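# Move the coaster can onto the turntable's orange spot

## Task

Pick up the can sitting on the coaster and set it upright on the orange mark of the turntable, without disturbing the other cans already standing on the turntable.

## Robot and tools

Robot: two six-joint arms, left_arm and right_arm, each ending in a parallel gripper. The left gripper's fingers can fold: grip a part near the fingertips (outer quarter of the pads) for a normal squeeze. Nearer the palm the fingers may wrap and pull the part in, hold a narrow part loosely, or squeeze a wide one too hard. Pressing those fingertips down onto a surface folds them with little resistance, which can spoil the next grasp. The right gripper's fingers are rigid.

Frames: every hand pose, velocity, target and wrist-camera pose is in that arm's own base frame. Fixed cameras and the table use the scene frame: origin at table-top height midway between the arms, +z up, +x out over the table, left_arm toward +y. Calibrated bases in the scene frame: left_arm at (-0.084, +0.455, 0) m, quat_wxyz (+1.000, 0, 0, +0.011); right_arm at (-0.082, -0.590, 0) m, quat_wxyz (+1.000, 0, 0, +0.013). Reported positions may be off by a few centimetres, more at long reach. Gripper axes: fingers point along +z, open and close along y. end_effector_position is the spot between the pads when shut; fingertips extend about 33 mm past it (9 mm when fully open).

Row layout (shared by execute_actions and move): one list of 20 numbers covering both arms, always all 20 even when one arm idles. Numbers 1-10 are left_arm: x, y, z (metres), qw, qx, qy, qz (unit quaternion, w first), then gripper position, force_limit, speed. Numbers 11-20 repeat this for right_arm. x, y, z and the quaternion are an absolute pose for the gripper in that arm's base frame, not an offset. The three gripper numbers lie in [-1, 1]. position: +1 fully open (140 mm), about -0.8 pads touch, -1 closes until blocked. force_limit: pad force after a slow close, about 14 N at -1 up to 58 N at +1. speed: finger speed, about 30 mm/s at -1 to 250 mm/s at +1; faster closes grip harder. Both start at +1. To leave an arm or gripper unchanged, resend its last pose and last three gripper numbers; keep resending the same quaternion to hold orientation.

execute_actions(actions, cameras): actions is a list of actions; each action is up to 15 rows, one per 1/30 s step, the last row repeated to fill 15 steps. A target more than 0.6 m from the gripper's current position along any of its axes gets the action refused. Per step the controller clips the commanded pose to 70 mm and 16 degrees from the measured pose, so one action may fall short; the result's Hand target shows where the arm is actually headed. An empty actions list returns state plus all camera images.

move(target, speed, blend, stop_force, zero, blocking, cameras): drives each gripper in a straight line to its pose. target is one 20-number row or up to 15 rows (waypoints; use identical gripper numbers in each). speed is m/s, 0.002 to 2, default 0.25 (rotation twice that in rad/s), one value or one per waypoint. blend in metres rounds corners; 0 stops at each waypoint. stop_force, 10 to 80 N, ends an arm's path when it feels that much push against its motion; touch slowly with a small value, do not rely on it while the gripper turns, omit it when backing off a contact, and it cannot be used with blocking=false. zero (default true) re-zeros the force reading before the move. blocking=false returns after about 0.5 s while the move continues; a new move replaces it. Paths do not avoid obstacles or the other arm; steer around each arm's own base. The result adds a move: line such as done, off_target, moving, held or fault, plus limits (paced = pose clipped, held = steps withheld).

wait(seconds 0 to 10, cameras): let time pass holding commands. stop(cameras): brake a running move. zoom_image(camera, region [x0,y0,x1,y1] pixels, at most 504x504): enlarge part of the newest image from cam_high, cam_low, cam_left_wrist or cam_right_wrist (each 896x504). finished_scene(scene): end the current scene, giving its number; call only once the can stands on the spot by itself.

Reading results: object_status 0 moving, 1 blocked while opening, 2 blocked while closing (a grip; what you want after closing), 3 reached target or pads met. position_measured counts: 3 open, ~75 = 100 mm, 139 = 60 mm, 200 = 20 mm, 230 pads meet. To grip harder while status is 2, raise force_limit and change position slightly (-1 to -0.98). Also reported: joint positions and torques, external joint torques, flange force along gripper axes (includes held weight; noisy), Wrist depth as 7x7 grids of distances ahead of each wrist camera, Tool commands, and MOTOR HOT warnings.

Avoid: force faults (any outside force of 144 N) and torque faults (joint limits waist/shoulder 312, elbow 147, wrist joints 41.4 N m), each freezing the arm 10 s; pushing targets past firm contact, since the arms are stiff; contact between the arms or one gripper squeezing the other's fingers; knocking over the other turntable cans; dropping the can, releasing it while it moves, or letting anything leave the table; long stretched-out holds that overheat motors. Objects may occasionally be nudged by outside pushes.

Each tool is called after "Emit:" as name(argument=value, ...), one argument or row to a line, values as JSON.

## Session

Emit:
execute_actions(
  actions=[],
)

Scene clock: 0.00 s.
left_arm: end_effector_position=(+0.6582, +0.1755, +0.2056) position_measured=3 object_status=3 end_effector_quat_wxyz=(+0.308, +0.732, +0.003, +0.608) | right_arm: end_effector_position=(+0.3729, -0.0351, +0.2444) position_measured=3 object_status=3 end_effector_quat_wxyz=(+0.372, +0.696, -0.462, +0.406)
Joint positions: left_arm=[0.66 0.383 2.289 -1.943 1.309 3.804] | right_arm=[0.631 0.005 2.356 -1.018 1.536 3.846]
Joint velocities: within noise
Joint torques (N m): no reading
External joint torques (N m): no reading
Flange force (N): no reading
Wrist depth (mm): cam_left_wrist=[2080 2222 2364 2167 2500 2766 2430 / 2114 2343 1615 1844 2364 4643 3210 / 1884 2430 2281 2453 4334 4643 3768 / 1595 128 2016 2709 3768 141 117 / - 111 419 517 3133 720 96 / - 292 346 415 520 662 95 / - 265 298 346 413 511 562] | cam_right_wrist=[2683 3047 3010 2805 - - 2128 / 2184 2493 2713 2626 2654 - 2468 / 497 514 565 2351 2444 2713 2939 / 435 118 483 481 2092 129 2329 / - 117 416 435 456 138 90 / - 340 360 377 398 418 96 / - 310 322 345 352 379 -]
Hand target: left_arm +0.6582, +0.1755, +0.2056; +0.308, +0.732, +0.003, +0.608 | right_arm +0.3729, -0.0351, +0.2444; +0.372, +0.696, -0.462, +0.406
Tool commands: left_gripper/position=+1.0 left_gripper/force_limit=+1.0 left_gripper/speed=+1.0 right_gripper/position=+1.0 right_gripper/force_limit=+1.0 right_gripper/speed=+1.0

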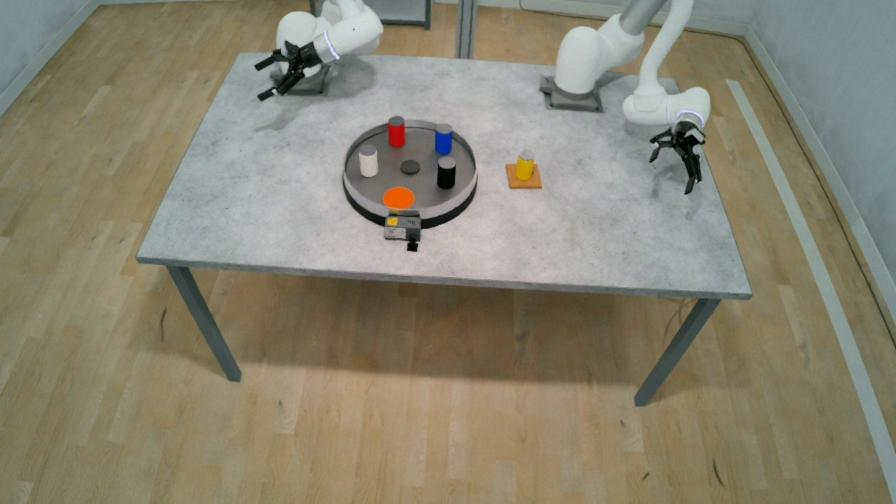

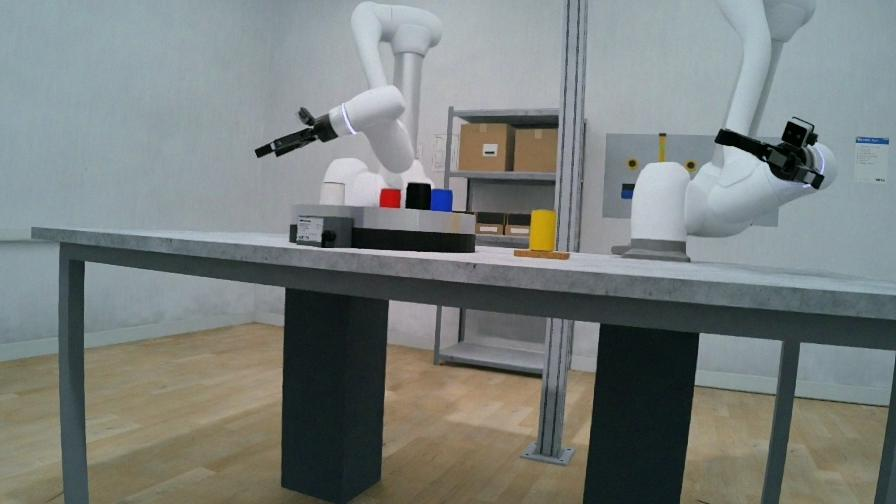

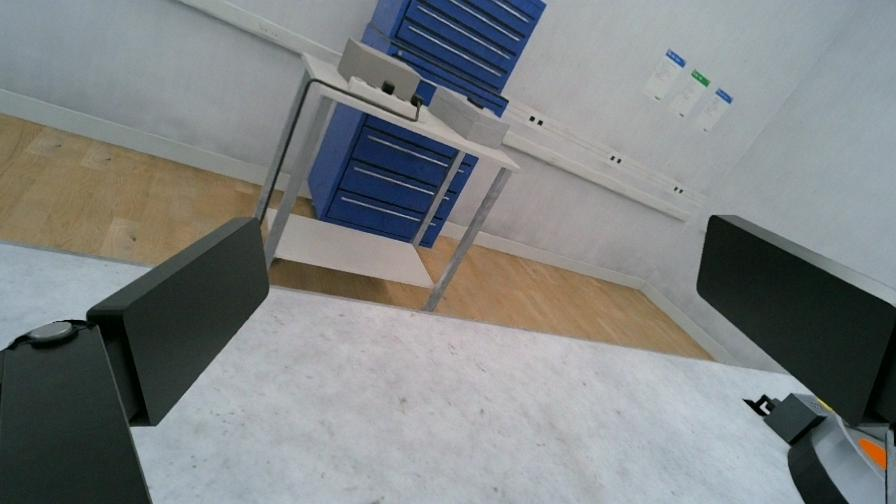

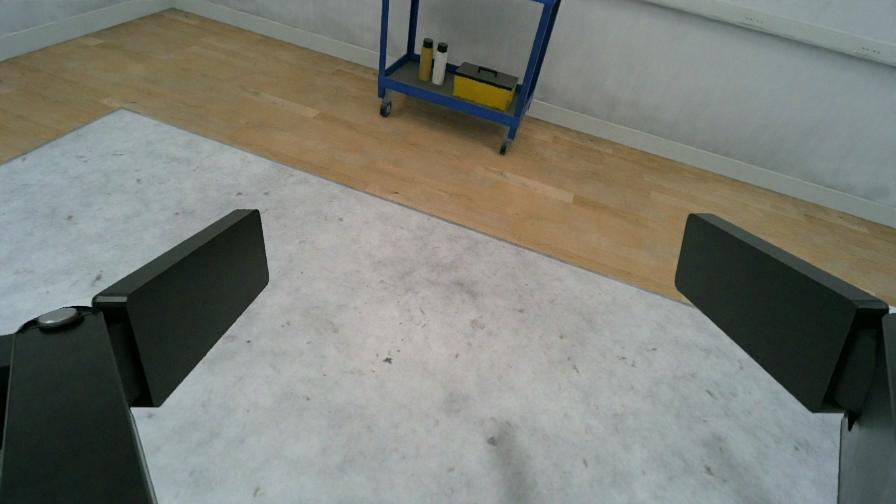

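Emit:
move(
  target=[
    [0.51,-0.223,0.36,0,1,0,0,0.1,-1,-1,0.3729,-0.0351,0.2444,0.372,0.696,-0.462,0.406,1,1,1],
    [0.51,-0.223,0.2,0,1,0,0,0.1,-1,-1,0.3729,-0.0351,0.2444,0.372,0.696,-0.462,0.406,1,1,1],
  ],
  speed=0.4,
  blend=0.05,
  cameras=["cam_left_wrist","cam_high"],
)

Emit:
wait(
  seconds=1,
  cameras=["cam_high"],
)

Scene clock: 2.97 s.
left_arm: end_effector_position=(+0.5100, -0.2231, +0.2001) position_measured=117 object_status=3 end_effector_quat_wxyz=(+0.000, +1.000, +0.000, +0.000) | right_arm: end_effector_position=(+0.3729, -0.0351, +0.2444) position_measured=3 object_status=3 end_effector_quat_wxyz=(+0.372, +0.696, -0.462, +0.406)
Joint positions: left_arm=[-0.474 0.08 1.93 0 1.131 1.097] | right_arm=[0.631 0.004 2.357 -1.018 1.536 3.846]
Joint torques (N m): left_arm=[0.48 -45.12 -37.54 3.87 -0.31 0.1] | right_arm=[-0.65 -27.52 -27.67 0.21 1.92 0.26]
External joint torques (N m): left_arm=[-0.54 -1.62 -0.86 0.08 0.26 -0.1] | right_arm=[0.7 0.9 1.72 -0.25 -0.01 -0.25]
Flange force (N): left_arm=[-1.5 0.6 -2.7] | right_arm=[-2.7 1.2 0.7]
Wrist depth (mm): cam_left_wrist=[307 307 306 306 304 302 254 / 322 321 321 315 317 308 266 / 339 338 337 277 333 309 274 / 359 357 139 335 244 282 298 / 370 86 96 375 369 95 88 / - - 389 398 399 - 75 / - 71 425 426 423 - -] | cam_right_wrist=[2654 3086 3630 2743 2683 3010 2329 / 2351 2444 2598 2519 3526 - - / 494 522 2224 2307 2519 2654 2654 / 427 118 456 502 2184 129 2373 / - 117 403 430 454 138 90 / - 337 365 382 393 408 96 / - 312 323 337 356 376 -]
Hand target: left_arm +0.5100, -0.2230, +0.2000; +0.000, +1.000, +0.000, +0.000 | right_arm +0.3729, -0.0351, +0.2444; +0.372, +0.696, -0.462, +0.406
Off the commanded pose: left_arm 0.000 m, 0 deg | right_arm 0.000 m, 0 deg.
move: done; limits=paced
Images, in order (width x height): cam_high 896x504, cam_left_wrist 896x504.

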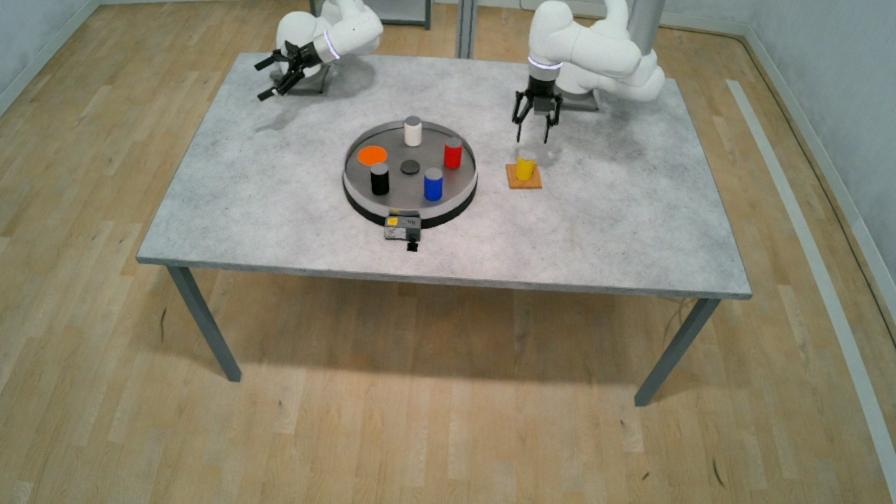

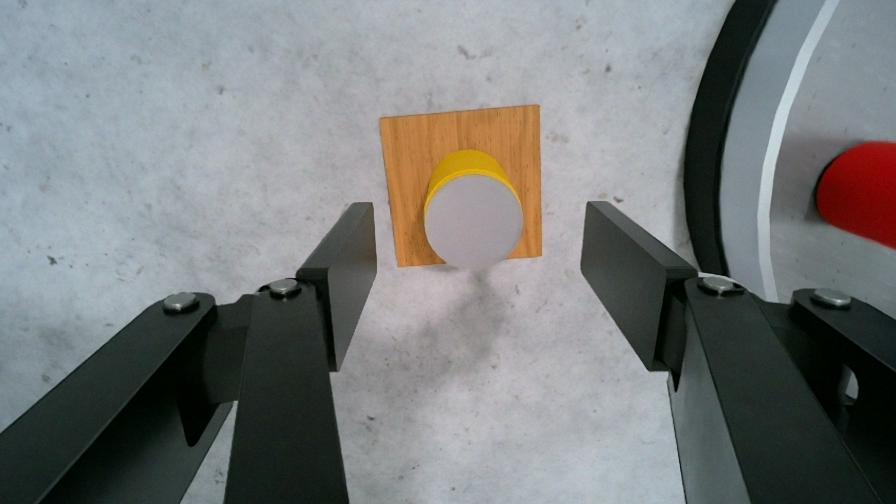

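Scene clock: 3.97 s.
left_arm: end_effector_position=(+0.5100, -0.2230, +0.2000) position_measured=117 object_status=3 end_effector_quat_wxyz=(+0.000, +1.000, +0.000, +0.000) | right_arm: end_effector_position=(+0.3729, -0.0351, +0.2444) position_measured=3 object_status=3 end_effector_quat_wxyz=(+0.372, +0.696, -0.462, +0.406)
Joint positions: left_arm=[-0.474 0.08 1.93 0 1.131 1.097] | right_arm=[0.631 0.004 2.357 -1.018 1.536 3.846]
Joint torques (N m): left_arm=[0.27 -45.47 -38.03 3.99 -0.32 0.02] | right_arm=[-0.76 -27.38 -27.76 0.24 1.9 0.27]
External joint torques (N m): left_arm=[-0.2 -1.48 -0.45 -0.02 0.27 -0.02] | right_arm=[0.73 0.79 1.7 -0.29 0.01 -0.26]
Flange force (N): left_arm=[-1.6 -0.2 -2.1] | right_arm=[-2.5 1.4 0.6]
Wrist depth (mm): cam_left_wrist=[306 307 306 305 305 302 252 / 322 321 322 315 317 314 266 / 338 338 337 276 332 312 283 / 357 356 139 334 243 283 298 / 368 85 96 375 371 95 88 / - - 390 399 397 - 75 / - 71 423 426 426 - -] | cam_right_wrist=[2805 3047 3291 2974 - - 2184 / 2286 2468 2598 2626 3336 - - / 487 526 565 2307 2493 2713 2493 / 432 118 482 508 2074 129 2468 / - 117 404 429 455 129 90 / - 337 366 383 417 403 96 / - 312 320 335 342 364 -]
Hand target: left_arm +0.5100, -0.2230, +0.2000; +0.000, +1.000, +0.000, +0.000 | right_arm +0.3729, -0.0351, +0.2444; +0.372, +0.696, -0.462, +0.406
Tool commands: left_gripper/position=+0.1 left_gripper/force_limit=-1.0 left_gripper/speed=-1.0 right_gripper/position=+1.0 right_gripper/force_limit=+1.0 right_gripper/speed=+1.0
Off the commanded pose: left_arm 0.000 m, 0 deg | right_arm 0.000 m, 0 deg.
wait: 1.00 s; at rest by 0.17 s
Images, in order (width x height): cam_high 896x504.

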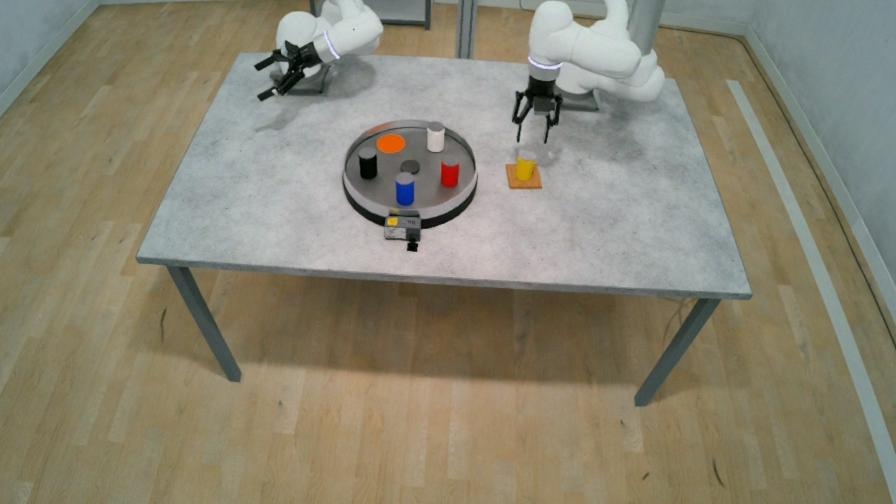

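Emit:
move(
  target=[
    [0.496,-0.225,0.117,0,1,0,0,0.1,-1,-1,0.3729,-0.0351,0.2444,0.372,0.696,-0.462,0.406,1,1,1],
    [0.496,-0.225,0.117,0,1,0,0,-1,-0.3,-1,0.3729,-0.0351,0.2444,0.372,0.696,-0.462,0.406,1,1,1],
    [0.496,-0.225,0.127,0,1,0,0,-1,-0.3,-1,0.3729,-0.0351,0.2444,0.372,0.696,-0.462,0.406,1,1,1],
    [0.51,-0.27,0.30,0,1,0,0,-1,-0.3,-1,0.3729,-0.0351,0.2444,0.372,0.696,-0.462,0.406,1,1,1],
    [0.54,-0.463,0.30,0,1,0,0,-1,-0.3,-1,0.3729,-0.0351,0.2444,0.372,0.696,-0.462,0.406,1,1,1],
  ],
  speed=[0.1,0.1,0.05,0.25,0.25],
  blend=[0,0,0,0.03,0],
  cameras=["cam_left_wrist","cam_low"],
)

Emit:
wait(
  seconds=1.5,
  cameras=["cam_left_wrist"],
)

Emit:
wait(
  seconds=1.5,
  cameras=["cam_left_wrist"],
)

Emit:
wait(
  seconds=1.5,
  cameras=["cam_left_wrist"],
)

Emit:
wait(
  seconds=1.5,
  cameras=["cam_left_wrist"],
)

Emit:
move(
  target=[0.4165,-0.524,0.28,0,1,0,0,-1,-0.3,-1,0.3729,-0.0351,0.2444,0.372,0.696,-0.462,0.406,1,1,1],
  cameras=["cam_left_wrist"],
)

Scene clock: 9.13 s.
left_arm: end_effector_position=(+0.5400, -0.4630, +0.3000) position_measured=154 object_status=2 end_effector_quat_wxyz=(+0.000, +1.000, +0.000, +0.000) | right_arm: end_effector_position=(+0.3729, -0.0351, +0.2444) position_measured=3 object_status=3 end_effector_quat_wxyz=(+0.372, +0.696, -0.462, +0.406)
Joint positions: left_arm=[-0.757 0.268 1.516 0 1.358 0.814] | right_arm=[0.631 0.004 2.357 -1.018 1.536 3.846]
Joint torques (N m): left_arm=[0.72 -68.69 -41.31 4.25 -0.29 0.09] | right_arm=[-0.75 -27.44 -27.68 0.23 1.9 0.3]
External joint torques (N m): left_arm=[-0.45 -0.79 -0.29 0.06 0.25 -0.09] | right_arm=[0.8 0.72 1.71 -0.28 0.01 -0.29]
Flange force (N): left_arm=[-0.9 0.2 -1.1] | right_arm=[-2.4 1.6 0.4]
Wrist depth (mm): cam_left_wrist=[400 398 396 347 345 344 275 / 420 416 412 366 364 364 365 / 438 427 430 173 376 385 379 / 460 453 454 160 157 399 321 / 485 85 93 422 134 90 88 / - 71 - 518 517 - 71 / - - - 554 - - 68] | cam_right_wrist=[2598 3010 2837 2307 - 2444 2204 / 2244 2493 2598 2654 2743 2683 - / 505 527 2244 2265 2444 2683 3047 / 430 118 471 539 2110 129 2351 / - 117 403 435 454 138 90 / - 336 360 381 397 411 96 / - 312 322 336 352 371 -]
Hand target: left_arm +0.5400, -0.4630, +0.3000; +0.000, +1.000, +0.000, +0.000 | right_arm +0.3729, -0.0351, +0.2444; +0.372, +0.696, -0.462, +0.406
Off the commanded pose: left_arm 0.000 m, 0 deg | right_arm 0.000 m, 0 deg.
move: done
Images, in order (width x height): cam_low 896x504, cam_left_wrist 896x504.

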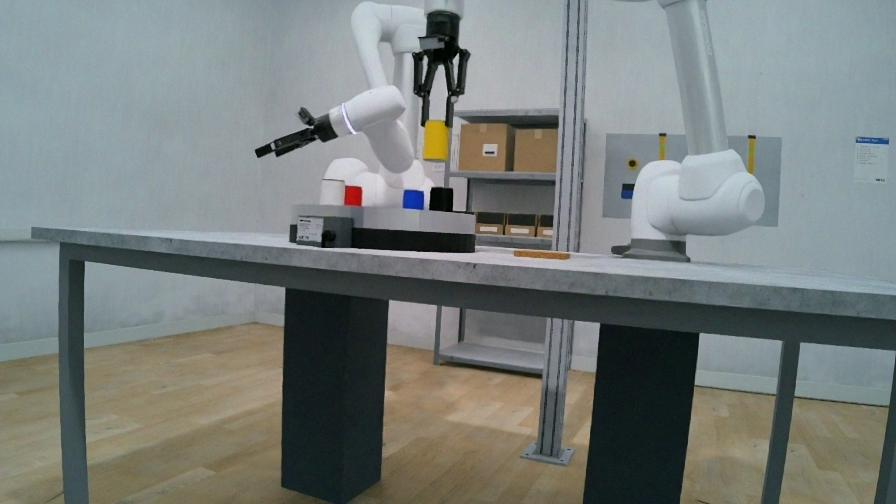

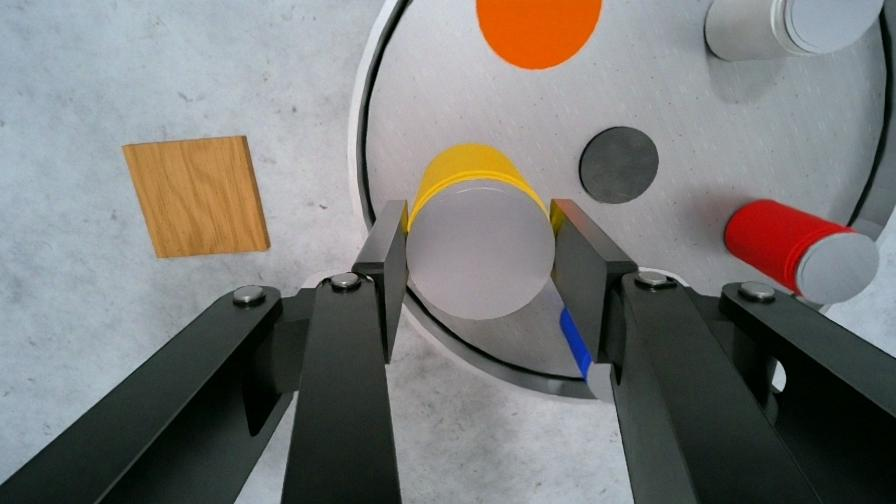

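Scene clock: 10.63 s.
left_arm: end_effector_position=(+0.5400, -0.4630, +0.3000) position_measured=154 object_status=2 end_effector_quat_wxyz=(+0.000, +1.000, +0.000, +0.000) | right_arm: end_effector_position=(+0.3729, -0.0351, +0.2444) position_measured=3 object_status=3 end_effector_quat_wxyz=(+0.372, +0.696, -0.462, +0.406)
Joint positions: left_arm=[-0.757 0.268 1.515 0 1.358 0.813] | right_arm=[0.631 0.004 2.357 -1.018 1.536 3.846]
Joint torques (N m): left_arm=[0.54 -68.74 -42.01 4.25 -0.32 0.09] | right_arm=[-0.67 -27.47 -27.64 0.21 1.91 0.27]
External joint torques (N m): left_arm=[-0.49 -0.46 0.5 0.04 0.28 -0.09] | right_arm=[0.63 1.02 1.4 -0.26 0 -0.27]
Flange force (N): left_arm=[-1.8 -0.5 0.1] | right_arm=[-2.5 0.5 0.5]
Wrist depth (mm): cam_left_wrist=[399 399 396 342 345 347 348 / 419 417 410 363 365 364 362 / 441 427 440 173 375 384 309 / 462 453 454 160 157 404 398 / 485 85 93 405 134 90 88 / - 71 - 522 519 - 71 / - - - 551 - - 68] | cam_right_wrist=[2683 3047 3381 2713 - 2420 - / 2204 2397 2654 2626 2598 - - / 489 516 2265 2307 2468 2743 2351 / 429 118 473 505 2040 129 2373 / - 117 411 432 453 129 90 / - 336 362 380 402 411 96 / - 312 323 338 352 370 -]
Hand target: left_arm +0.5400, -0.4630, +0.3000; +0.000, +1.000, +0.000, +0.000 | right_arm +0.3729, -0.0351, +0.2444; +0.372, +0.696, -0.462, +0.406
Tool commands: left_gripper/position=-1.0 left_gripper/force_limit=-0.3 left_gripper/speed=-1.0 right_gripper/position=+1.0 right_gripper/force_limit=+1.0 right_gripper/speed=+1.0
Off the commanded pose: left_arm 0.000 m, 0 deg | right_arm 0.000 m, 0 deg.
wait: 1.50 s; at rest by 0.17 s
Images, in order (width x height): cam_left_wrist 896x504.

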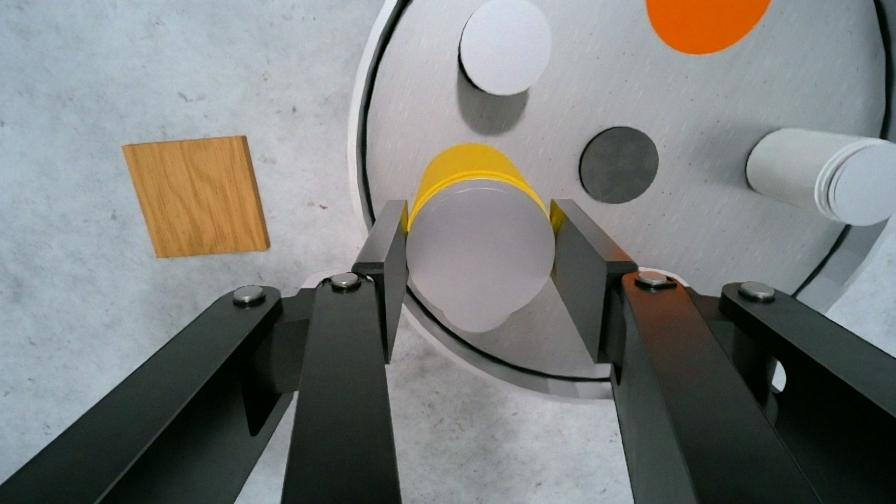

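Scene clock: 12.13 s.
left_arm: end_effector_position=(+0.5400, -0.4630, +0.3000) position_measured=154 object_status=2 end_effector_quat_wxyz=(+0.000, +1.000, +0.000, +0.000) | right_arm: end_effector_position=(+0.3729, -0.0351, +0.2444) position_measured=3 object_status=3 end_effector_quat_wxyz=(+0.372, +0.696, -0.462, +0.406)
Joint positions: left_arm=[-0.757 0.268 1.515 0 1.358 0.813] | right_arm=[0.631 0.004 2.357 -1.018 1.536 3.846]
Joint torques (N m): left_arm=[0.45 -68.65 -41.67 4.29 -0.34 0.06] | right_arm=[-0.79 -27.33 -27.67 0.21 1.91 0.29]
External joint torques (N m): left_arm=[-0.46 -0.49 0.16 0 0.29 -0.06] | right_arm=[0.76 0.59 1.38 -0.26 0 -0.28]
Flange force (N): left_arm=[-1.2 -0.1 -0.4] | right_arm=[-1.9 1.3 0.2]
Wrist depth (mm): cam_left_wrist=[398 398 396 348 348 347 348 / 420 419 413 286 365 363 364 / 441 426 434 174 376 382 382 / 465 454 452 160 157 398 399 / 483 85 93 338 134 90 88 / - 71 - 516 516 - 71 / - - - 550 - - 68] | cam_right_wrist=[2598 3047 3047 2805 - 2023 - / 2244 2493 2626 2598 2870 3165 - / 499 517 562 2307 2468 2654 2146 / 418 118 480 503 2040 129 2373 / - 117 405 423 457 138 90 / - 334 362 386 397 411 96 / - 313 328 334 353 370 -]
Hand target: left_arm +0.5400, -0.4630, +0.3000; +0.000, +1.000, +0.000, +0.000 | right_arm +0.3729, -0.0351, +0.2444; +0.372, +0.696, -0.462, +0.406
Tool commands: left_gripper/position=-1.0 left_gripper/force_limit=-0.3 left_gripper/speed=-1.0 right_gripper/position=+1.0 right_gripper/force_limit=+1.0 right_gripper/speed=+1.0
Off the commanded pose: left_arm 0.000 m, 0 deg | right_arm 0.000 m, 0 deg.
wait: 1.50 s; at rest by 0.17 s
Images, in order (width x height): cam_left_wrist 896x504.

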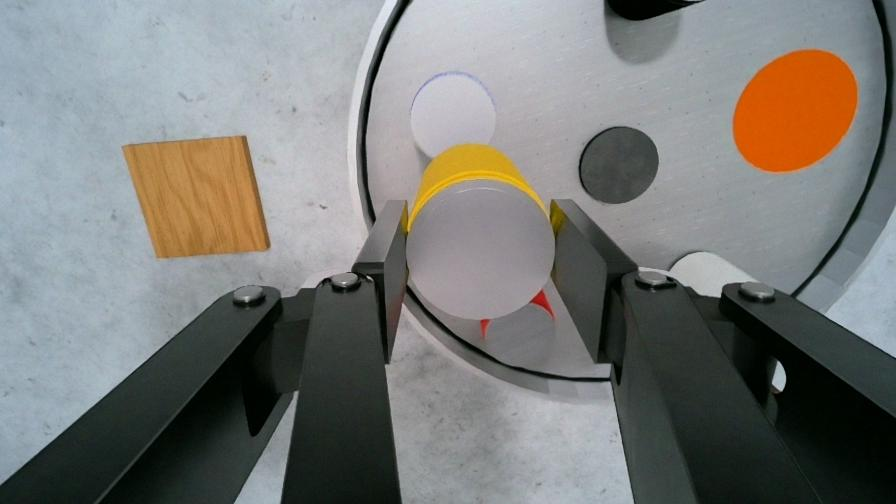

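Scene clock: 13.63 s.
left_arm: end_effector_position=(+0.5400, -0.4630, +0.3000) position_measured=154 object_status=2 end_effector_quat_wxyz=(+0.000, +1.000, +0.000, +0.000) | right_arm: end_effector_position=(+0.3729, -0.0351, +0.2444) position_measured=3 object_status=3 end_effector_quat_wxyz=(+0.372, +0.696, -0.462, +0.406)
Joint positions: left_arm=[-0.757 0.268 1.515 0 1.358 0.813] | right_arm=[0.631 0.004 2.357 -1.018 1.536 3.846]
Joint torques (N m): left_arm=[0.61 -68.99 -41.88 4.27 -0.26 0.05] | right_arm=[-0.82 -27.52 -27.75 0.22 1.9 0.27]
External joint torques (N m): left_arm=[-0.72 0.29 0.51 0.01 0.22 -0.05] | right_arm=[0.83 0.93 1.61 -0.27 0.01 -0.26]
Flange force (N): left_arm=[-1.1 0.5 0.4] | right_arm=[-2.7 1.1 0.2]
Wrist depth (mm): cam_left_wrist=[400 396 398 349 347 347 274 / 418 417 411 366 364 362 365 / 440 427 432 173 375 382 382 / 464 454 452 160 157 403 400 / 485 85 93 423 135 90 88 / - 71 - 520 517 - 71 / - - - 550 - - 68] | cam_right_wrist=[2713 3125 2837 2904 - 2444 2351 / 2265 2468 2654 2571 3381 - - / 477 532 573 2265 2468 2626 2774 / 432 118 479 504 2040 129 2351 / - 117 406 432 458 138 90 / - 338 364 382 397 397 96 / - 314 321 335 352 364 -]
Hand target: left_arm +0.5400, -0.4630, +0.3000; +0.000, +1.000, +0.000, +0.000 | right_arm +0.3729, -0.0351, +0.2444; +0.372, +0.696, -0.462, +0.406
Tool commands: left_gripper/position=-1.0 left_gripper/force_limit=-0.3 left_gripper/speed=-1.0 right_gripper/position=+1.0 right_gripper/force_limit=+1.0 right_gripper/speed=+1.0
Off the commanded pose: left_arm 0.000 m, 0 deg | right_arm 0.000 m, 0 deg.
wait: 1.50 s; at rest by 0.17 s
Images, in order (width x height): cam_left_wrist 896x504.

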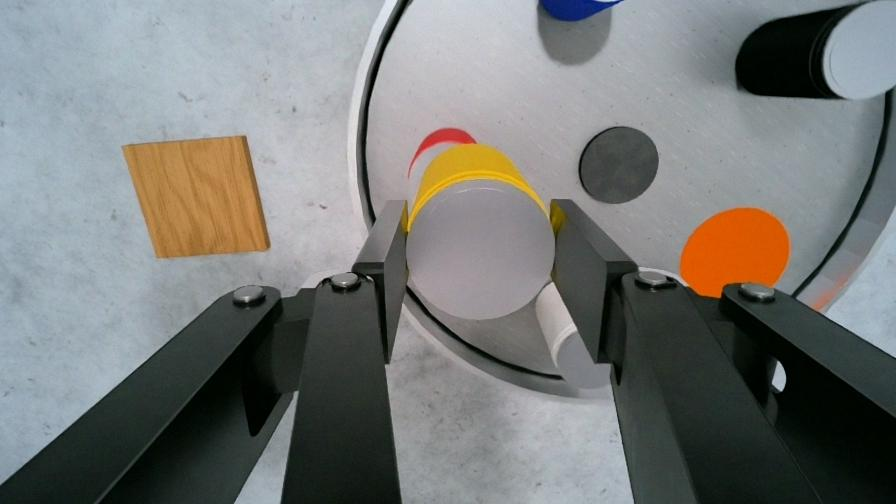

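Scene clock: 15.13 s.
left_arm: end_effector_position=(+0.5400, -0.4630, +0.3000) position_measured=154 object_status=2 end_effector_quat_wxyz=(+0.000, +1.000, +0.000, +0.000) | right_arm: end_effector_position=(+0.3729, -0.0351, +0.2444) position_measured=3 object_status=3 end_effector_quat_wxyz=(+0.372, +0.696, -0.462, +0.406)
Joint positions: left_arm=[-0.757 0.268 1.515 0 1.358 0.813] | right_arm=[0.631 0.004 2.357 -1.018 1.536 3.846]
Joint torques (N m): left_arm=[0.41 -68.94 -41.75 4.27 -0.28 0.04] | right_arm=[-0.63 -27.43 -27.77 0.24 1.9 0.26]
External joint torques (N m): left_arm=[-0.49 -0.41 0.2 0.02 0.24 -0.04] | right_arm=[0.57 0.82 1.53 -0.29 0.01 -0.26]
Flange force (N): left_arm=[-1.2 -0.1 -0.3] | right_arm=[-2.2 1.0 0.7]
Wrist depth (mm): cam_left_wrist=[399 398 398 348 344 349 347 / 419 417 411 364 364 364 365 / 438 427 433 173 376 380 374 / 462 454 453 160 157 404 313 / 484 85 93 421 135 90 88 / - 71 - 515 517 - 71 / - - - 553 - - 68] | cam_right_wrist=[2626 3047 3047 2571 3165 2519 1870 / 2265 2420 2654 2571 2904 2598 - / 508 530 558 2329 2468 2683 3291 / 410 118 476 500 2092 129 2351 / - 117 409 432 457 138 90 / - 337 361 383 389 411 96 / - 313 324 338 352 365 -]
Hand target: left_arm +0.5400, -0.4630, +0.3000; +0.000, +1.000, +0.000, +0.000 | right_arm +0.3729, -0.0351, +0.2444; +0.372, +0.696, -0.462, +0.406
Tool commands: left_gripper/position=-1.0 left_gripper/force_limit=-0.3 left_gripper/speed=-1.0 right_gripper/position=+1.0 right_gripper/force_limit=+1.0 right_gripper/speed=+1.0
Off the commanded pose: left_arm 0.000 m, 0 deg | right_arm 0.000 m, 0 deg.
wait: 1.50 s; at rest by 0.17 s
Images, in order (width x height): cam_left_wrist 896x504.

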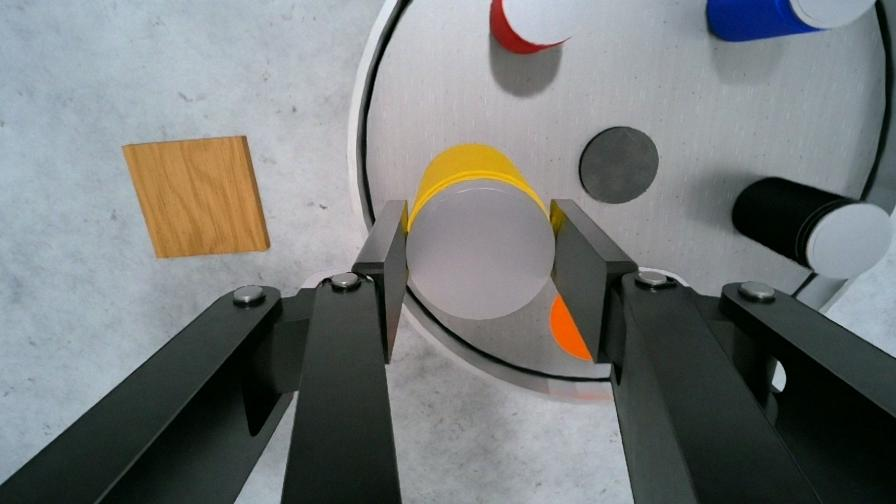

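Scene clock: 16.07 s.
left_arm: end_effector_position=(+0.4165, -0.5240, +0.2800) position_measured=154 object_status=2 end_effector_quat_wxyz=(+0.000, +1.000, +0.000, +0.000) | right_arm: end_effector_position=(+0.3729, -0.0351, +0.2444) position_measured=3 object_status=3 end_effector_quat_wxyz=(+0.372, +0.696, -0.462, +0.406)
Joint positions: left_arm=[-0.951 0.21 1.626 0 1.306 0.62] | right_arm=[0.631 0.004 2.357 -1.018 1.536 3.846]
Joint torques (N m): left_arm=[1.05 -62.66 -41.21 4.12 -0.38 0.07] | right_arm=[-1.03 -27.58 -27.73 0.24 1.91 0.29]
External joint torques (N m): left_arm=[-1.17 0.21 0.34 0.1 0.35 -0.07] | right_arm=[0.99 1.24 1.6 -0.28 -0.01 -0.28]
Flange force (N): left_arm=[-1.6 0.9 -0.1] | right_arm=[-3.3 0.7 -0.1]
Wrist depth (mm): cam_left_wrist=[370 376 329 329 328 329 326 / 387 398 341 346 346 314 348 / 417 417 409 173 359 285 417 / 441 441 431 160 157 433 440 / 463 85 93 468 134 90 88 / - 71 - 492 - - 71 / - - - 528 - - 68] | cam_right_wrist=[2743 3086 3125 2683 - - 2265 / 2224 2444 2598 2654 2904 2545 - / 504 516 2286 2307 2444 2654 3047 / 432 118 476 502 2057 129 2373 / - 117 422 431 455 121 90 / - 339 362 381 411 413 96 / - 312 323 337 352 371 -]
Hand target: left_arm +0.4165, -0.5240, +0.2800; +0.000, +1.000, +0.000, +0.000 | right_arm +0.3729, -0.0351, +0.2444; +0.372, +0.696, -0.462, +0.406
Off the commanded pose: left_arm 0.000 m, 0 deg | right_arm 0.000 m, 0 deg.
move: done
Images, in order (width x height): cam_left_wrist 896x504.

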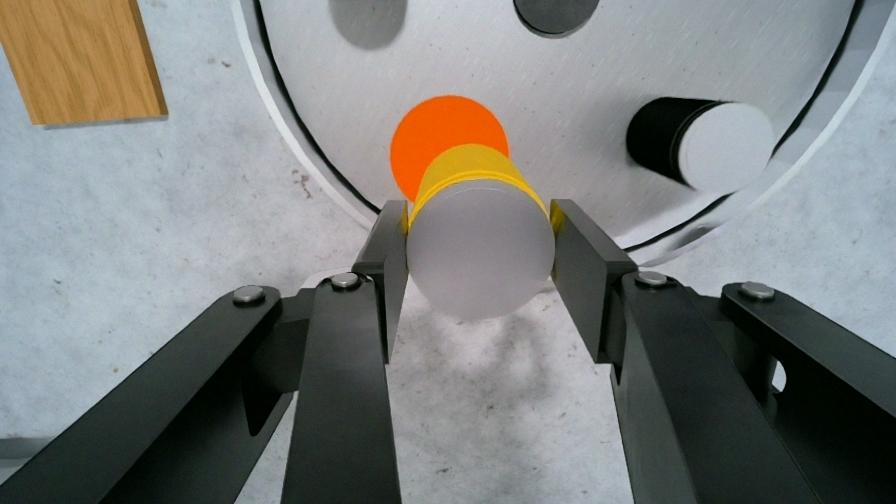

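Emit:
wait(
  seconds=4,
  cameras=["cam_left_wrist"],
)

Scene clock: 20.50 s.
left_arm: end_effector_position=(+0.4165, -0.5240, +0.2800) position_measured=154 object_status=2 end_effector_quat_wxyz=(+0.000, +1.000, +0.000, +0.000) | right_arm: end_effector_position=(+0.3729, -0.0351, +0.2444) position_measured=3 object_status=3 end_effector_quat_wxyz=(+0.372, +0.696, -0.462, +0.406)
Joint positions: left_arm=[-0.951 0.21 1.626 0 1.306 0.62] | right_arm=[0.631 0.004 2.357 -1.018 1.536 3.846]
Joint torques (N m): left_arm=[0.62 -62.32 -41.06 4.22 -0.28 0.02] | right_arm=[-0.75 -27.33 -27.72 0.26 1.89 0.27]
External joint torques (N m): left_arm=[-0.72 -0.21 0.16 0.02 0.25 -0.02] | right_arm=[0.84 0.6 1.67 -0.3 0.02 -0.26]
Flange force (N): left_arm=[-1.2 0.2 -0.3] | right_arm=[-2.3 1.7 0.3]
Wrist depth (mm): cam_left_wrist=[367 376 331 331 330 330 325 / 388 398 344 343 347 346 347 / 420 418 411 182 356 281 416 / 443 441 431 160 158 434 438 / 464 85 93 466 134 90 88 / - 71 - 495 495 - 71 / - - - 532 - - 68] | cam_right_wrist=[2626 3047 3047 2837 2184 2351 2265 / 2224 2420 2598 2545 2805 2870 - / 483 525 2329 2265 2468 2713 2545 / 429 118 455 497 2146 129 2397 / - 117 410 432 455 138 90 / - 336 361 379 409 412 96 / - 314 326 336 351 370 -]
Hand target: left_arm +0.4165, -0.5240, +0.2800; +0.000, +1.000, +0.000, +0.000 | right_arm +0.3729, -0.0351, +0.2444; +0.372, +0.696, -0.462, +0.406
Tool commands: left_gripper/position=-1.0 left_gripper/force_limit=-0.3 left_gripper/speed=-1.0 right_gripper/position=+1.0 right_gripper/force_limit=+1.0 right_gripper/speed=+1.0
Off the commanded pose: left_arm 0.000 m, 0 deg | right_arm 0.000 m, 0 deg.
wait: 4.00 s; at rest from the start
Images, in order (width x height): cam_left_wrist 896x504.

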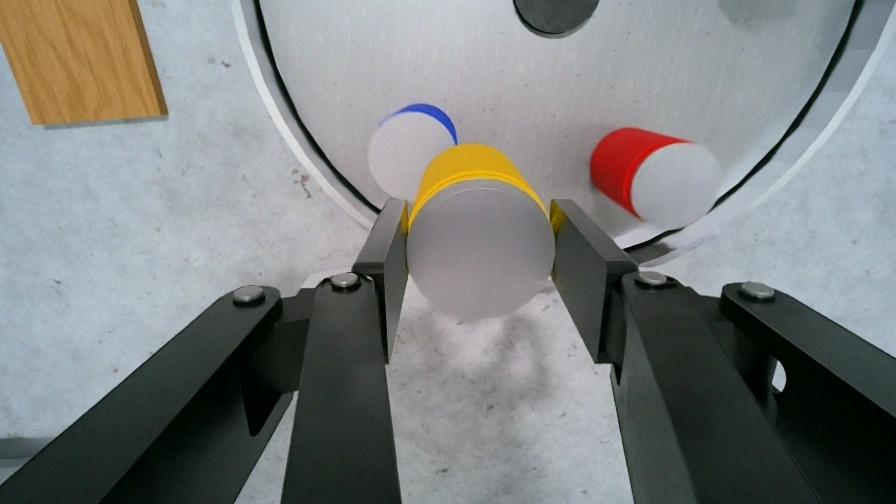

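Emit:
wait(
  seconds=4.5,
)

Emit:
move(
  target=[
    [0.4349,-0.4919,0.245,0,1,0,0,-1,-0.3,-1,0.3729,-0.0351,0.2444,0.372,0.696,-0.462,0.406,1,1,1],
    [0.4645,-0.4692,0.2,0,1,0,0,-1,-0.3,-1,0.3729,-0.0351,0.2444,0.372,0.696,-0.462,0.406,1,1,1],
    [0.499,-0.4549,0.174,0,1,0,0,-1,-0.3,-1,0.3729,-0.0351,0.2444,0.372,0.696,-0.462,0.406,1,1,1],
    [0.536,-0.45,0.1655,0,1,0,0,-1,-0.3,-1,0.3729,-0.0351,0.2444,0.372,0.696,-0.462,0.406,1,1,1],
    [0.573,-0.4549,0.165,0,1,0,0,-1,-0.3,-1,0.3729,-0.0351,0.2444,0.372,0.696,-0.462,0.406,1,1,1],
    [0.6075,-0.4692,0.165,0,1,0,0,-1,-0.3,-1,0.3729,-0.0351,0.2444,0.372,0.696,-0.462,0.406,1,1,1],
  ],
  speed=[0.121,0.139,0.108,0.0908,0.0885,0.0885],
  blend=0.015,
  blocking=false,
)

Emit:
wait(
  seconds=1.5,
  cameras=["cam_left_wrist"],
)

Emit:
move(
  target=[
    [0.573,-0.4549,0.165,0,1,0,0,0.3,-0.3,-0.5,0.3729,-0.0351,0.2444,0.372,0.696,-0.462,0.406,1,1,1],
    [0.6075,-0.4692,0.165,0,1,0,0,0.3,-0.3,-0.5,0.3729,-0.0351,0.2444,0.372,0.696,-0.462,0.406,1,1,1],
    [0.6371,-0.4919,0.165,0,1,0,0,0.3,-0.3,-0.5,0.3729,-0.0351,0.2444,0.372,0.696,-0.462,0.406,1,1,1],
  ],
  speed=0.0885,
  blend=0.01,
  blocking=false,
  cameras=["cam_left_wrist"],
)

Emit:
move(
  target=[
    [0.627,-0.484,0.21,0,1,0,0,0.3,-0.3,-0.5,0.3729,-0.0351,0.2444,0.372,0.696,-0.462,0.406,1,1,1],
    [0.6,-0.52,0.4,0,1,0,0,0.3,-0.3,-0.5,0.3729,-0.0351,0.2444,0.372,0.696,-0.462,0.406,1,1,1],
  ],
  speed=0.15,
  blend=0.02,
  cameras=["cam_high","cam_left_wrist"],
)

Scene clock: 26.07 s.
left_arm: end_effector_position=(+0.4165, -0.5240, +0.2800) position_measured=154 object_status=2 end_effector_quat_wxyz=(+0.000, +1.000, +0.000, +0.000) | right_arm: end_effector_position=(+0.3729, -0.0351, +0.2444) position_measured=3 object_status=3 end_effector_quat_wxyz=(+0.372, +0.696, -0.462, +0.406)
Joint positions: left_arm=[-0.951 0.21 1.626 0 1.306 0.62] | right_arm=[0.631 0.004 2.357 -1.018 1.536 3.846]
Joint torques (N m): left_arm=[0.48 -62.27 -41.5 4.23 -0.28 0.05] | right_arm=[-0.82 -27.45 -27.7 0.2 1.9 0.26]
External joint torques (N m): left_arm=[-0.59 -0.33 0.58 0 0.25 -0.05] | right_arm=[0.95 0.81 1.8 -0.24 0.01 -0.26]
Flange force (N): left_arm=[-1.7 -0.6 0.2] | right_arm=[-2.9 1.7 0.1]
Wrist depth (mm): cam_left_wrist=[369 376 331 329 329 330 325 / 389 399 343 347 344 278 338 / 419 417 409 173 359 359 417 / 443 441 430 160 158 431 438 / 462 85 93 464 134 90 88 / - 71 - 497 492 - 71 / - - - 526 - - 68] | cam_right_wrist=[2519 3125 3381 2204 2545 - 1975 / 2244 2420 2598 2598 2939 - - / 480 535 2092 2265 2444 2774 3086 / 432 118 479 494 2040 129 2397 / - 117 411 434 462 138 90 / - 338 362 375 390 412 96 / - 313 323 337 352 368 -]
Hand target: left_arm +0.4165, -0.5240, +0.2800; +0.000, +1.000, +0.000, +0.000 | right_arm +0.3729, -0.0351, +0.2444; +0.372, +0.696, -0.462, +0.406
Tool commands: left_gripper/position=-1.0 left_gripper/force_limit=-0.3 left_gripper/speed=-1.0 right_gripper/position=+1.0 right_gripper/force_limit=+1.0 right_gripper/speed=+1.0
Off the commanded pose: left_arm 0.000 m, 0 deg | right_arm 0.000 m, 0 deg.
wait: 4.50 s; at rest from the start

Scene clock: 26.57 s.
left_arm: end_effector_position=(+0.4346, -0.4936, +0.2461) position_measured=154 object_status=2 end_effector_quat_wxyz=(+0.000, +1.000, +0.000, +0.000) end_effector_velocity=(+0.055, +0.068, -0.094) end_effector_angular_velocity=(+0.001, +0.000, +0.000) | right_arm: end_effector_position=(+0.3729, -0.0351, +0.2444) position_measured=3 object_status=3 end_effector_quat_wxyz=(+0.372, +0.696, -0.462, +0.406)
Joint positions: left_arm=[-0.901 0.207 1.692 0 1.242 0.669] | right_arm=[0.631 0.004 2.357 -1.018 1.536 3.846]
Joint velocities: left_arm=[0.129 0.027 0.143 0 -0.17 0.129] | right_arm=[within noise]
Joint torques (N m): left_arm=[1.77 -58.32 -39.82 4.03 -0.15 -0.14] | right_arm=[-0.91 -27.4 -27.67 0.22 1.88 0.23]
External joint torques (N m): left_arm=[-2.06 0.32 0.55 0.04 0.08 0.14] | right_arm=[0.86 0.79 1.45 -0.27 0.02 -0.23]
Flange force (N): left_arm=[-2.6 1.4 0.7] | right_arm=[-2.5 1.1 0.0]
Wrist depth (mm): cam_left_wrist=[340 348 299 302 296 301 301 / 355 365 316 316 316 316 314 / 389 387 377 173 328 285 318 / 409 408 399 160 158 342 402 / 427 85 93 428 134 90 88 / - 71 - 455 452 - 71 / - - - 486 - - 68] | cam_right_wrist=[2774 3125 2939 3010 - - 2265 / 2265 2420 2626 2626 2743 - - / 486 520 2074 2307 2493 2683 2805 / 428 118 472 506 2092 129 2444 / - 117 399 435 459 121 90 / - 336 359 384 401 394 96 / - 312 328 336 351 369 -]
Hand target: left_arm +0.4384, -0.4894, +0.2396; +0.000, +1.000, +0.000, +0.000 | right_arm +0.3729, -0.0351, +0.2444; +0.372, +0.696, -0.462, +0.406
Tool commands: left_gripper/position=-1.0 left_gripper/force_limit=-0.3 left_gripper/speed=-1.0 right_gripper/position=+1.0 right_gripper/force_limit=+1.0 right_gripper/speed=+1.0
Off the commanded pose: left_arm 0.192 m, 0 deg | right_arm 0.000 m, 0 deg.
move: running; path passed 0 of 6 targets

Scene clock: 28.07 s.
left_arm: end_effector_position=(+0.5538, -0.4523, +0.1653) position_measured=154 object_status=2 end_effector_quat_wxyz=(+0.000, +1.000, +0.000, +0.000) end_effector_velocity=(+0.086, -0.012, -0.001) end_effector_angular_velocity=(-0.001, -0.001, +0.000) | right_arm: end_effector_position=(+0.3729, -0.0351, +0.2444) position_measured=3 object_status=3 end_effector_quat_wxyz=(+0.372, +0.696, -0.462, +0.406)
Joint positions: left_arm=[-0.733 0.343 1.669 0 1.13 0.838] | right_arm=[0.631 0.004 2.357 -1.018 1.536 3.846]
Joint velocities: left_arm=[0.068 0.108 -0.151 0 0.041 0.068] | right_arm=[within noise]
Joint torques (N m): left_arm=[1.5 -72.28 -37.81 3.91 -0.5 0.05] | right_arm=[-0.96 -27.65 -27.6 0.23 1.91 0.28]
External joint torques (N m): left_arm=[-1.57 -1.16 -0.61 0.06 0.46 -0.05] | right_arm=[0.97 1.2 1.51 -0.27 -0.01 -0.27]
Flange force (N): left_arm=[-1.6 1.6 -2.2] | right_arm=[-3.2 0.6 -0.1]
Wrist depth (mm): cam_left_wrist=[274 275 271 225 225 225 224 / 289 288 282 236 236 235 235 / 296 299 250 182 245 244 247 / 306 312 311 160 158 252 260 / 325 85 93 278 166 90 88 / - 71 - 291 293 - 71 / - - - 304 313 - 68] | cam_right_wrist=[2598 3047 3086 2683 - - 1959 / 2204 2444 2626 2545 2774 2286 3248 / 519 535 2184 2286 2493 2654 2654 / 417 118 473 503 2110 129 2373 / - 117 410 435 446 138 90 / - 337 360 372 397 416 96 / - 312 324 337 356 370 -]
Hand target: left_arm +0.5595, -0.4531, +0.1652; +0.000, +1.000, +0.000, +0.000 | right_arm +0.3729, -0.0351, +0.2444; +0.372, +0.696, -0.462, +0.406
Tool commands: left_gripper/position=-1.0 left_gripper/force_limit=-0.3 left_gripper/speed=-1.0 right_gripper/position=+1.0 right_gripper/force_limit=+1.0 right_gripper/speed=+1.0
Off the commanded pose: left_arm 0.056 m, 0 deg | right_arm 0.000 m, 0 deg.
earlier move: running; path passed 4 of 6 targets
wait: 1.50 s; no rest
Images, in order (width x height): cam_left_wrist 896x504.

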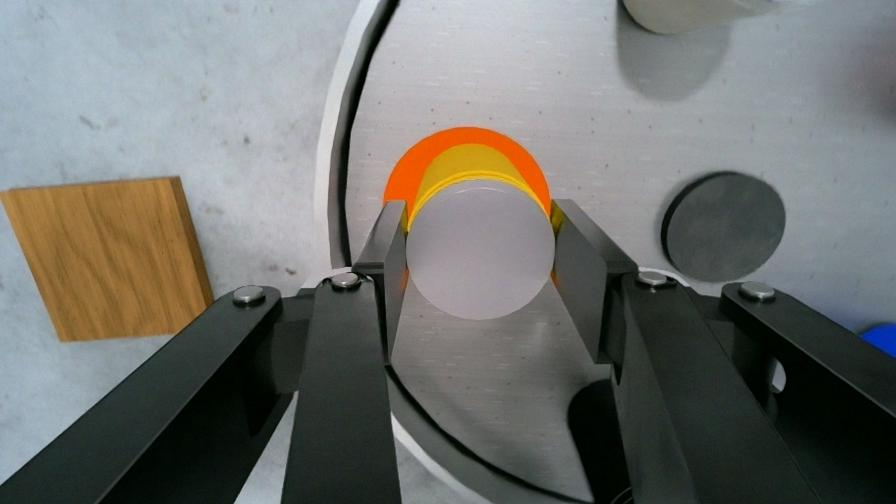

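Scene clock: 28.57 s.
left_arm: end_effector_position=(+0.5958, -0.4643, +0.1650) position_measured=102 object_status=0 end_effector_quat_wxyz=(+0.000, +1.000, +0.000, +0.000) end_effector_velocity=(+0.083, -0.035, +0.000) end_effector_angular_velocity=(+0.000, +0.000, +0.000) | right_arm: end_effector_position=(+0.3729, -0.0351, +0.2444) position_measured=3 object_status=3 end_effector_quat_wxyz=(+0.372, +0.696, -0.462, +0.406)
Joint positions: left_arm=[-0.708 0.403 1.583 0 1.156 0.863] | right_arm=[0.631 0.004 2.357 -1.018 1.536 3.846]
Joint velocities: left_arm=[0.037 0.128 -0.189 0 0.061 0.037] | right_arm=[within noise]
Joint torques (N m): left_arm=[-0.76 -78.67 -38.36 4.03 -0.27 0.05] | right_arm=[-0.55 -27.52 -27.7 0.23 1.85 0.28]
External joint torques (N m): left_arm=[0.88 -1.34 -0.47 -0.02 0.23 -0.05] | right_arm=[0.65 0.66 1.7 -0.27 0.06 -0.27]
Flange force (N): left_arm=[0.1 -1.3 -1.7] | right_arm=[-2.1 1.6 0.6]
Wrist depth (mm): cam_left_wrist=[273 274 273 224 224 196 145 / 293 288 282 235 236 231 153 / 303 302 251 197 245 248 247 / 313 314 160 168 169 255 260 / 317 89 116 276 276 106 89 / - 90 266 294 293 - - / - - 376 309 272 - -] | cam_right_wrist=[2571 3086 3125 2571 - - 2224 / 2286 2397 2654 2683 2713 - - / 503 - 562 2307 2420 2598 3010 / 427 118 477 499 2057 129 2373 / - 109 410 432 - 128 89 / - 337 360 380 390 418 96 / - 313 322 337 351 368 -]
Hand target: left_arm +0.6012, -0.4666, +0.1650; +0.000, +1.000, +0.000, +0.000 | right_arm +0.3729, -0.0351, +0.2444; +0.372, +0.696, -0.462, +0.406
Tool commands: left_gripper/position=+0.3 left_gripper/force_limit=-0.3 left_gripper/speed=-0.5 right_gripper/position=+1.0 right_gripper/force_limit=+1.0 right_gripper/speed=+1.0
Off the commanded pose: left_arm 0.050 m, 0 deg | right_arm 0.000 m, 0 deg.
earlier move: replaced; path passed 4 of 6 targets
move: running; path passed 1 of 3 targets; blend cut to 0.0053 m at target 1
Images, in order (width x height): cam_left_wrist 896x504.

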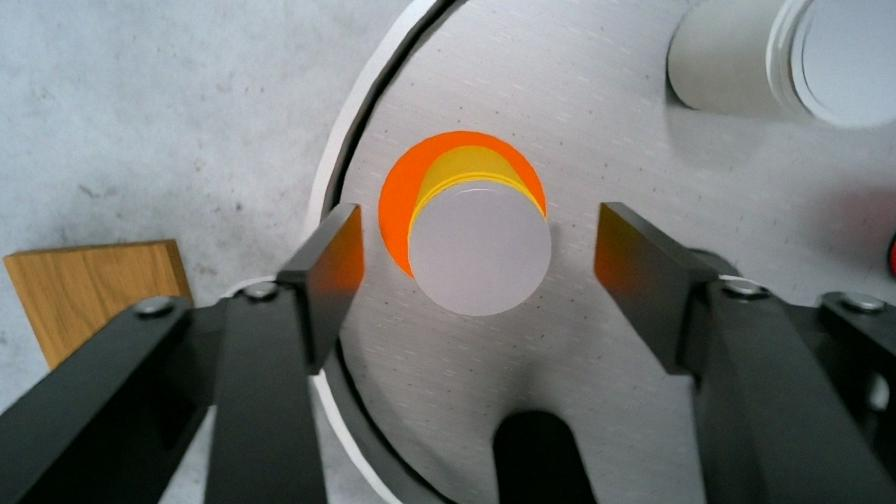

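Scene clock: 30.57 s.
left_arm: end_effector_position=(+0.6000, -0.5200, +0.4000) position_measured=91 object_status=3 end_effector_quat_wxyz=(+0.000, +1.000, +0.000, +0.000) | right_arm: end_effector_position=(+0.3729, -0.0351, +0.2444) position_measured=3 object_status=3 end_effector_quat_wxyz=(+0.372, +0.696, -0.462, +0.406)
Joint positions: left_arm=[-0.758 0.387 1.173 0 1.581 0.813] | right_arm=[0.631 0.004 2.357 -1.018 1.536 3.846]
Joint torques (N m): left_arm=[0.47 -80.39 -41.8 4.36 -0.36 0.02] | right_arm=[-0.45 -27.48 -27.68 0.23 1.91 0.31]
External joint torques (N m): left_arm=[-0.47 -1.9 -0.73 0.04 0.32 -0.02] | right_arm=[0.47 0.98 1.84 -0.28 0 -0.3]
Flange force (N): left_arm=[-1.4 -0.4 -1.9] | right_arm=[-2.5 1.0 1.3]
Wrist depth (mm): cam_left_wrist=[492 487 486 439 433 476 484 / 513 515 504 460 462 462 510 / 541 534 490 479 478 455 538 / 571 558 148 515 497 137 565 / 591 88 127 534 535 112 89 / - 89 630 639 634 - 88 / - - 677 675 677 - -] | cam_right_wrist=[2545 3125 3047 1828 - 2420 2420 / 2265 2397 2598 2626 3381 2468 - / 486 513 567 2204 2545 2713 2598 / 430 118 479 511 2128 129 2307 / - 117 412 429 - 138 90 / - 338 362 380 399 416 96 / - 307 322 339 346 366 -]
Hand target: left_arm +0.6000, -0.5200, +0.4000; +0.000, +1.000, +0.000, +0.000 | right_arm +0.3729, -0.0351, +0.2444; +0.372, +0.696, -0.462, +0.406
Off the commanded pose: left_arm 0.000 m, 0 deg | right_arm 0.000 m, 0 deg.
earlier move: replaced; path passed 1 of 3 targets; blend cut to 0.0053 m at target 1
move: done
Images, in order (width x height): cam_high 896x504, cam_left_wrist 896x504.

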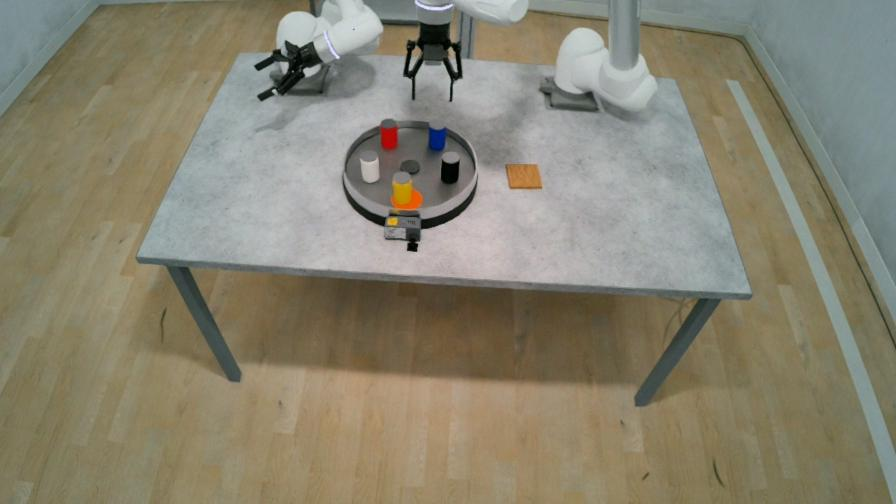

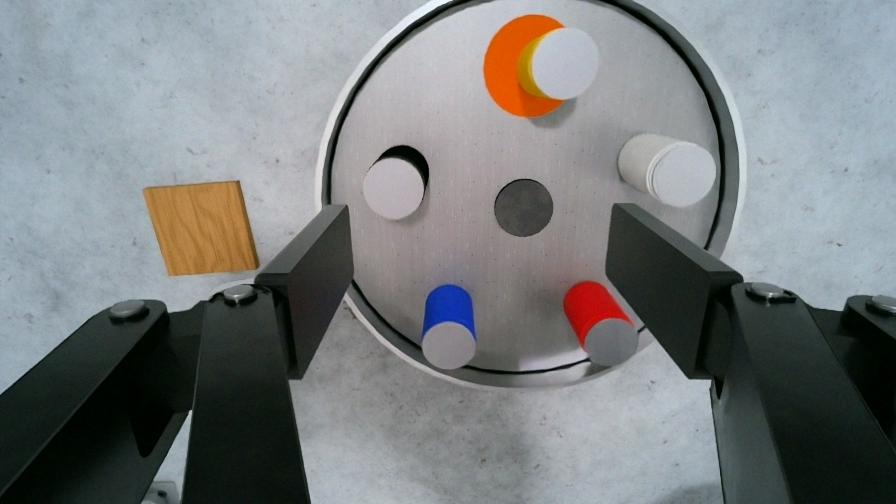

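Emit:
finished_scene(
  scene=2,
)

The scene is finished: the task was done.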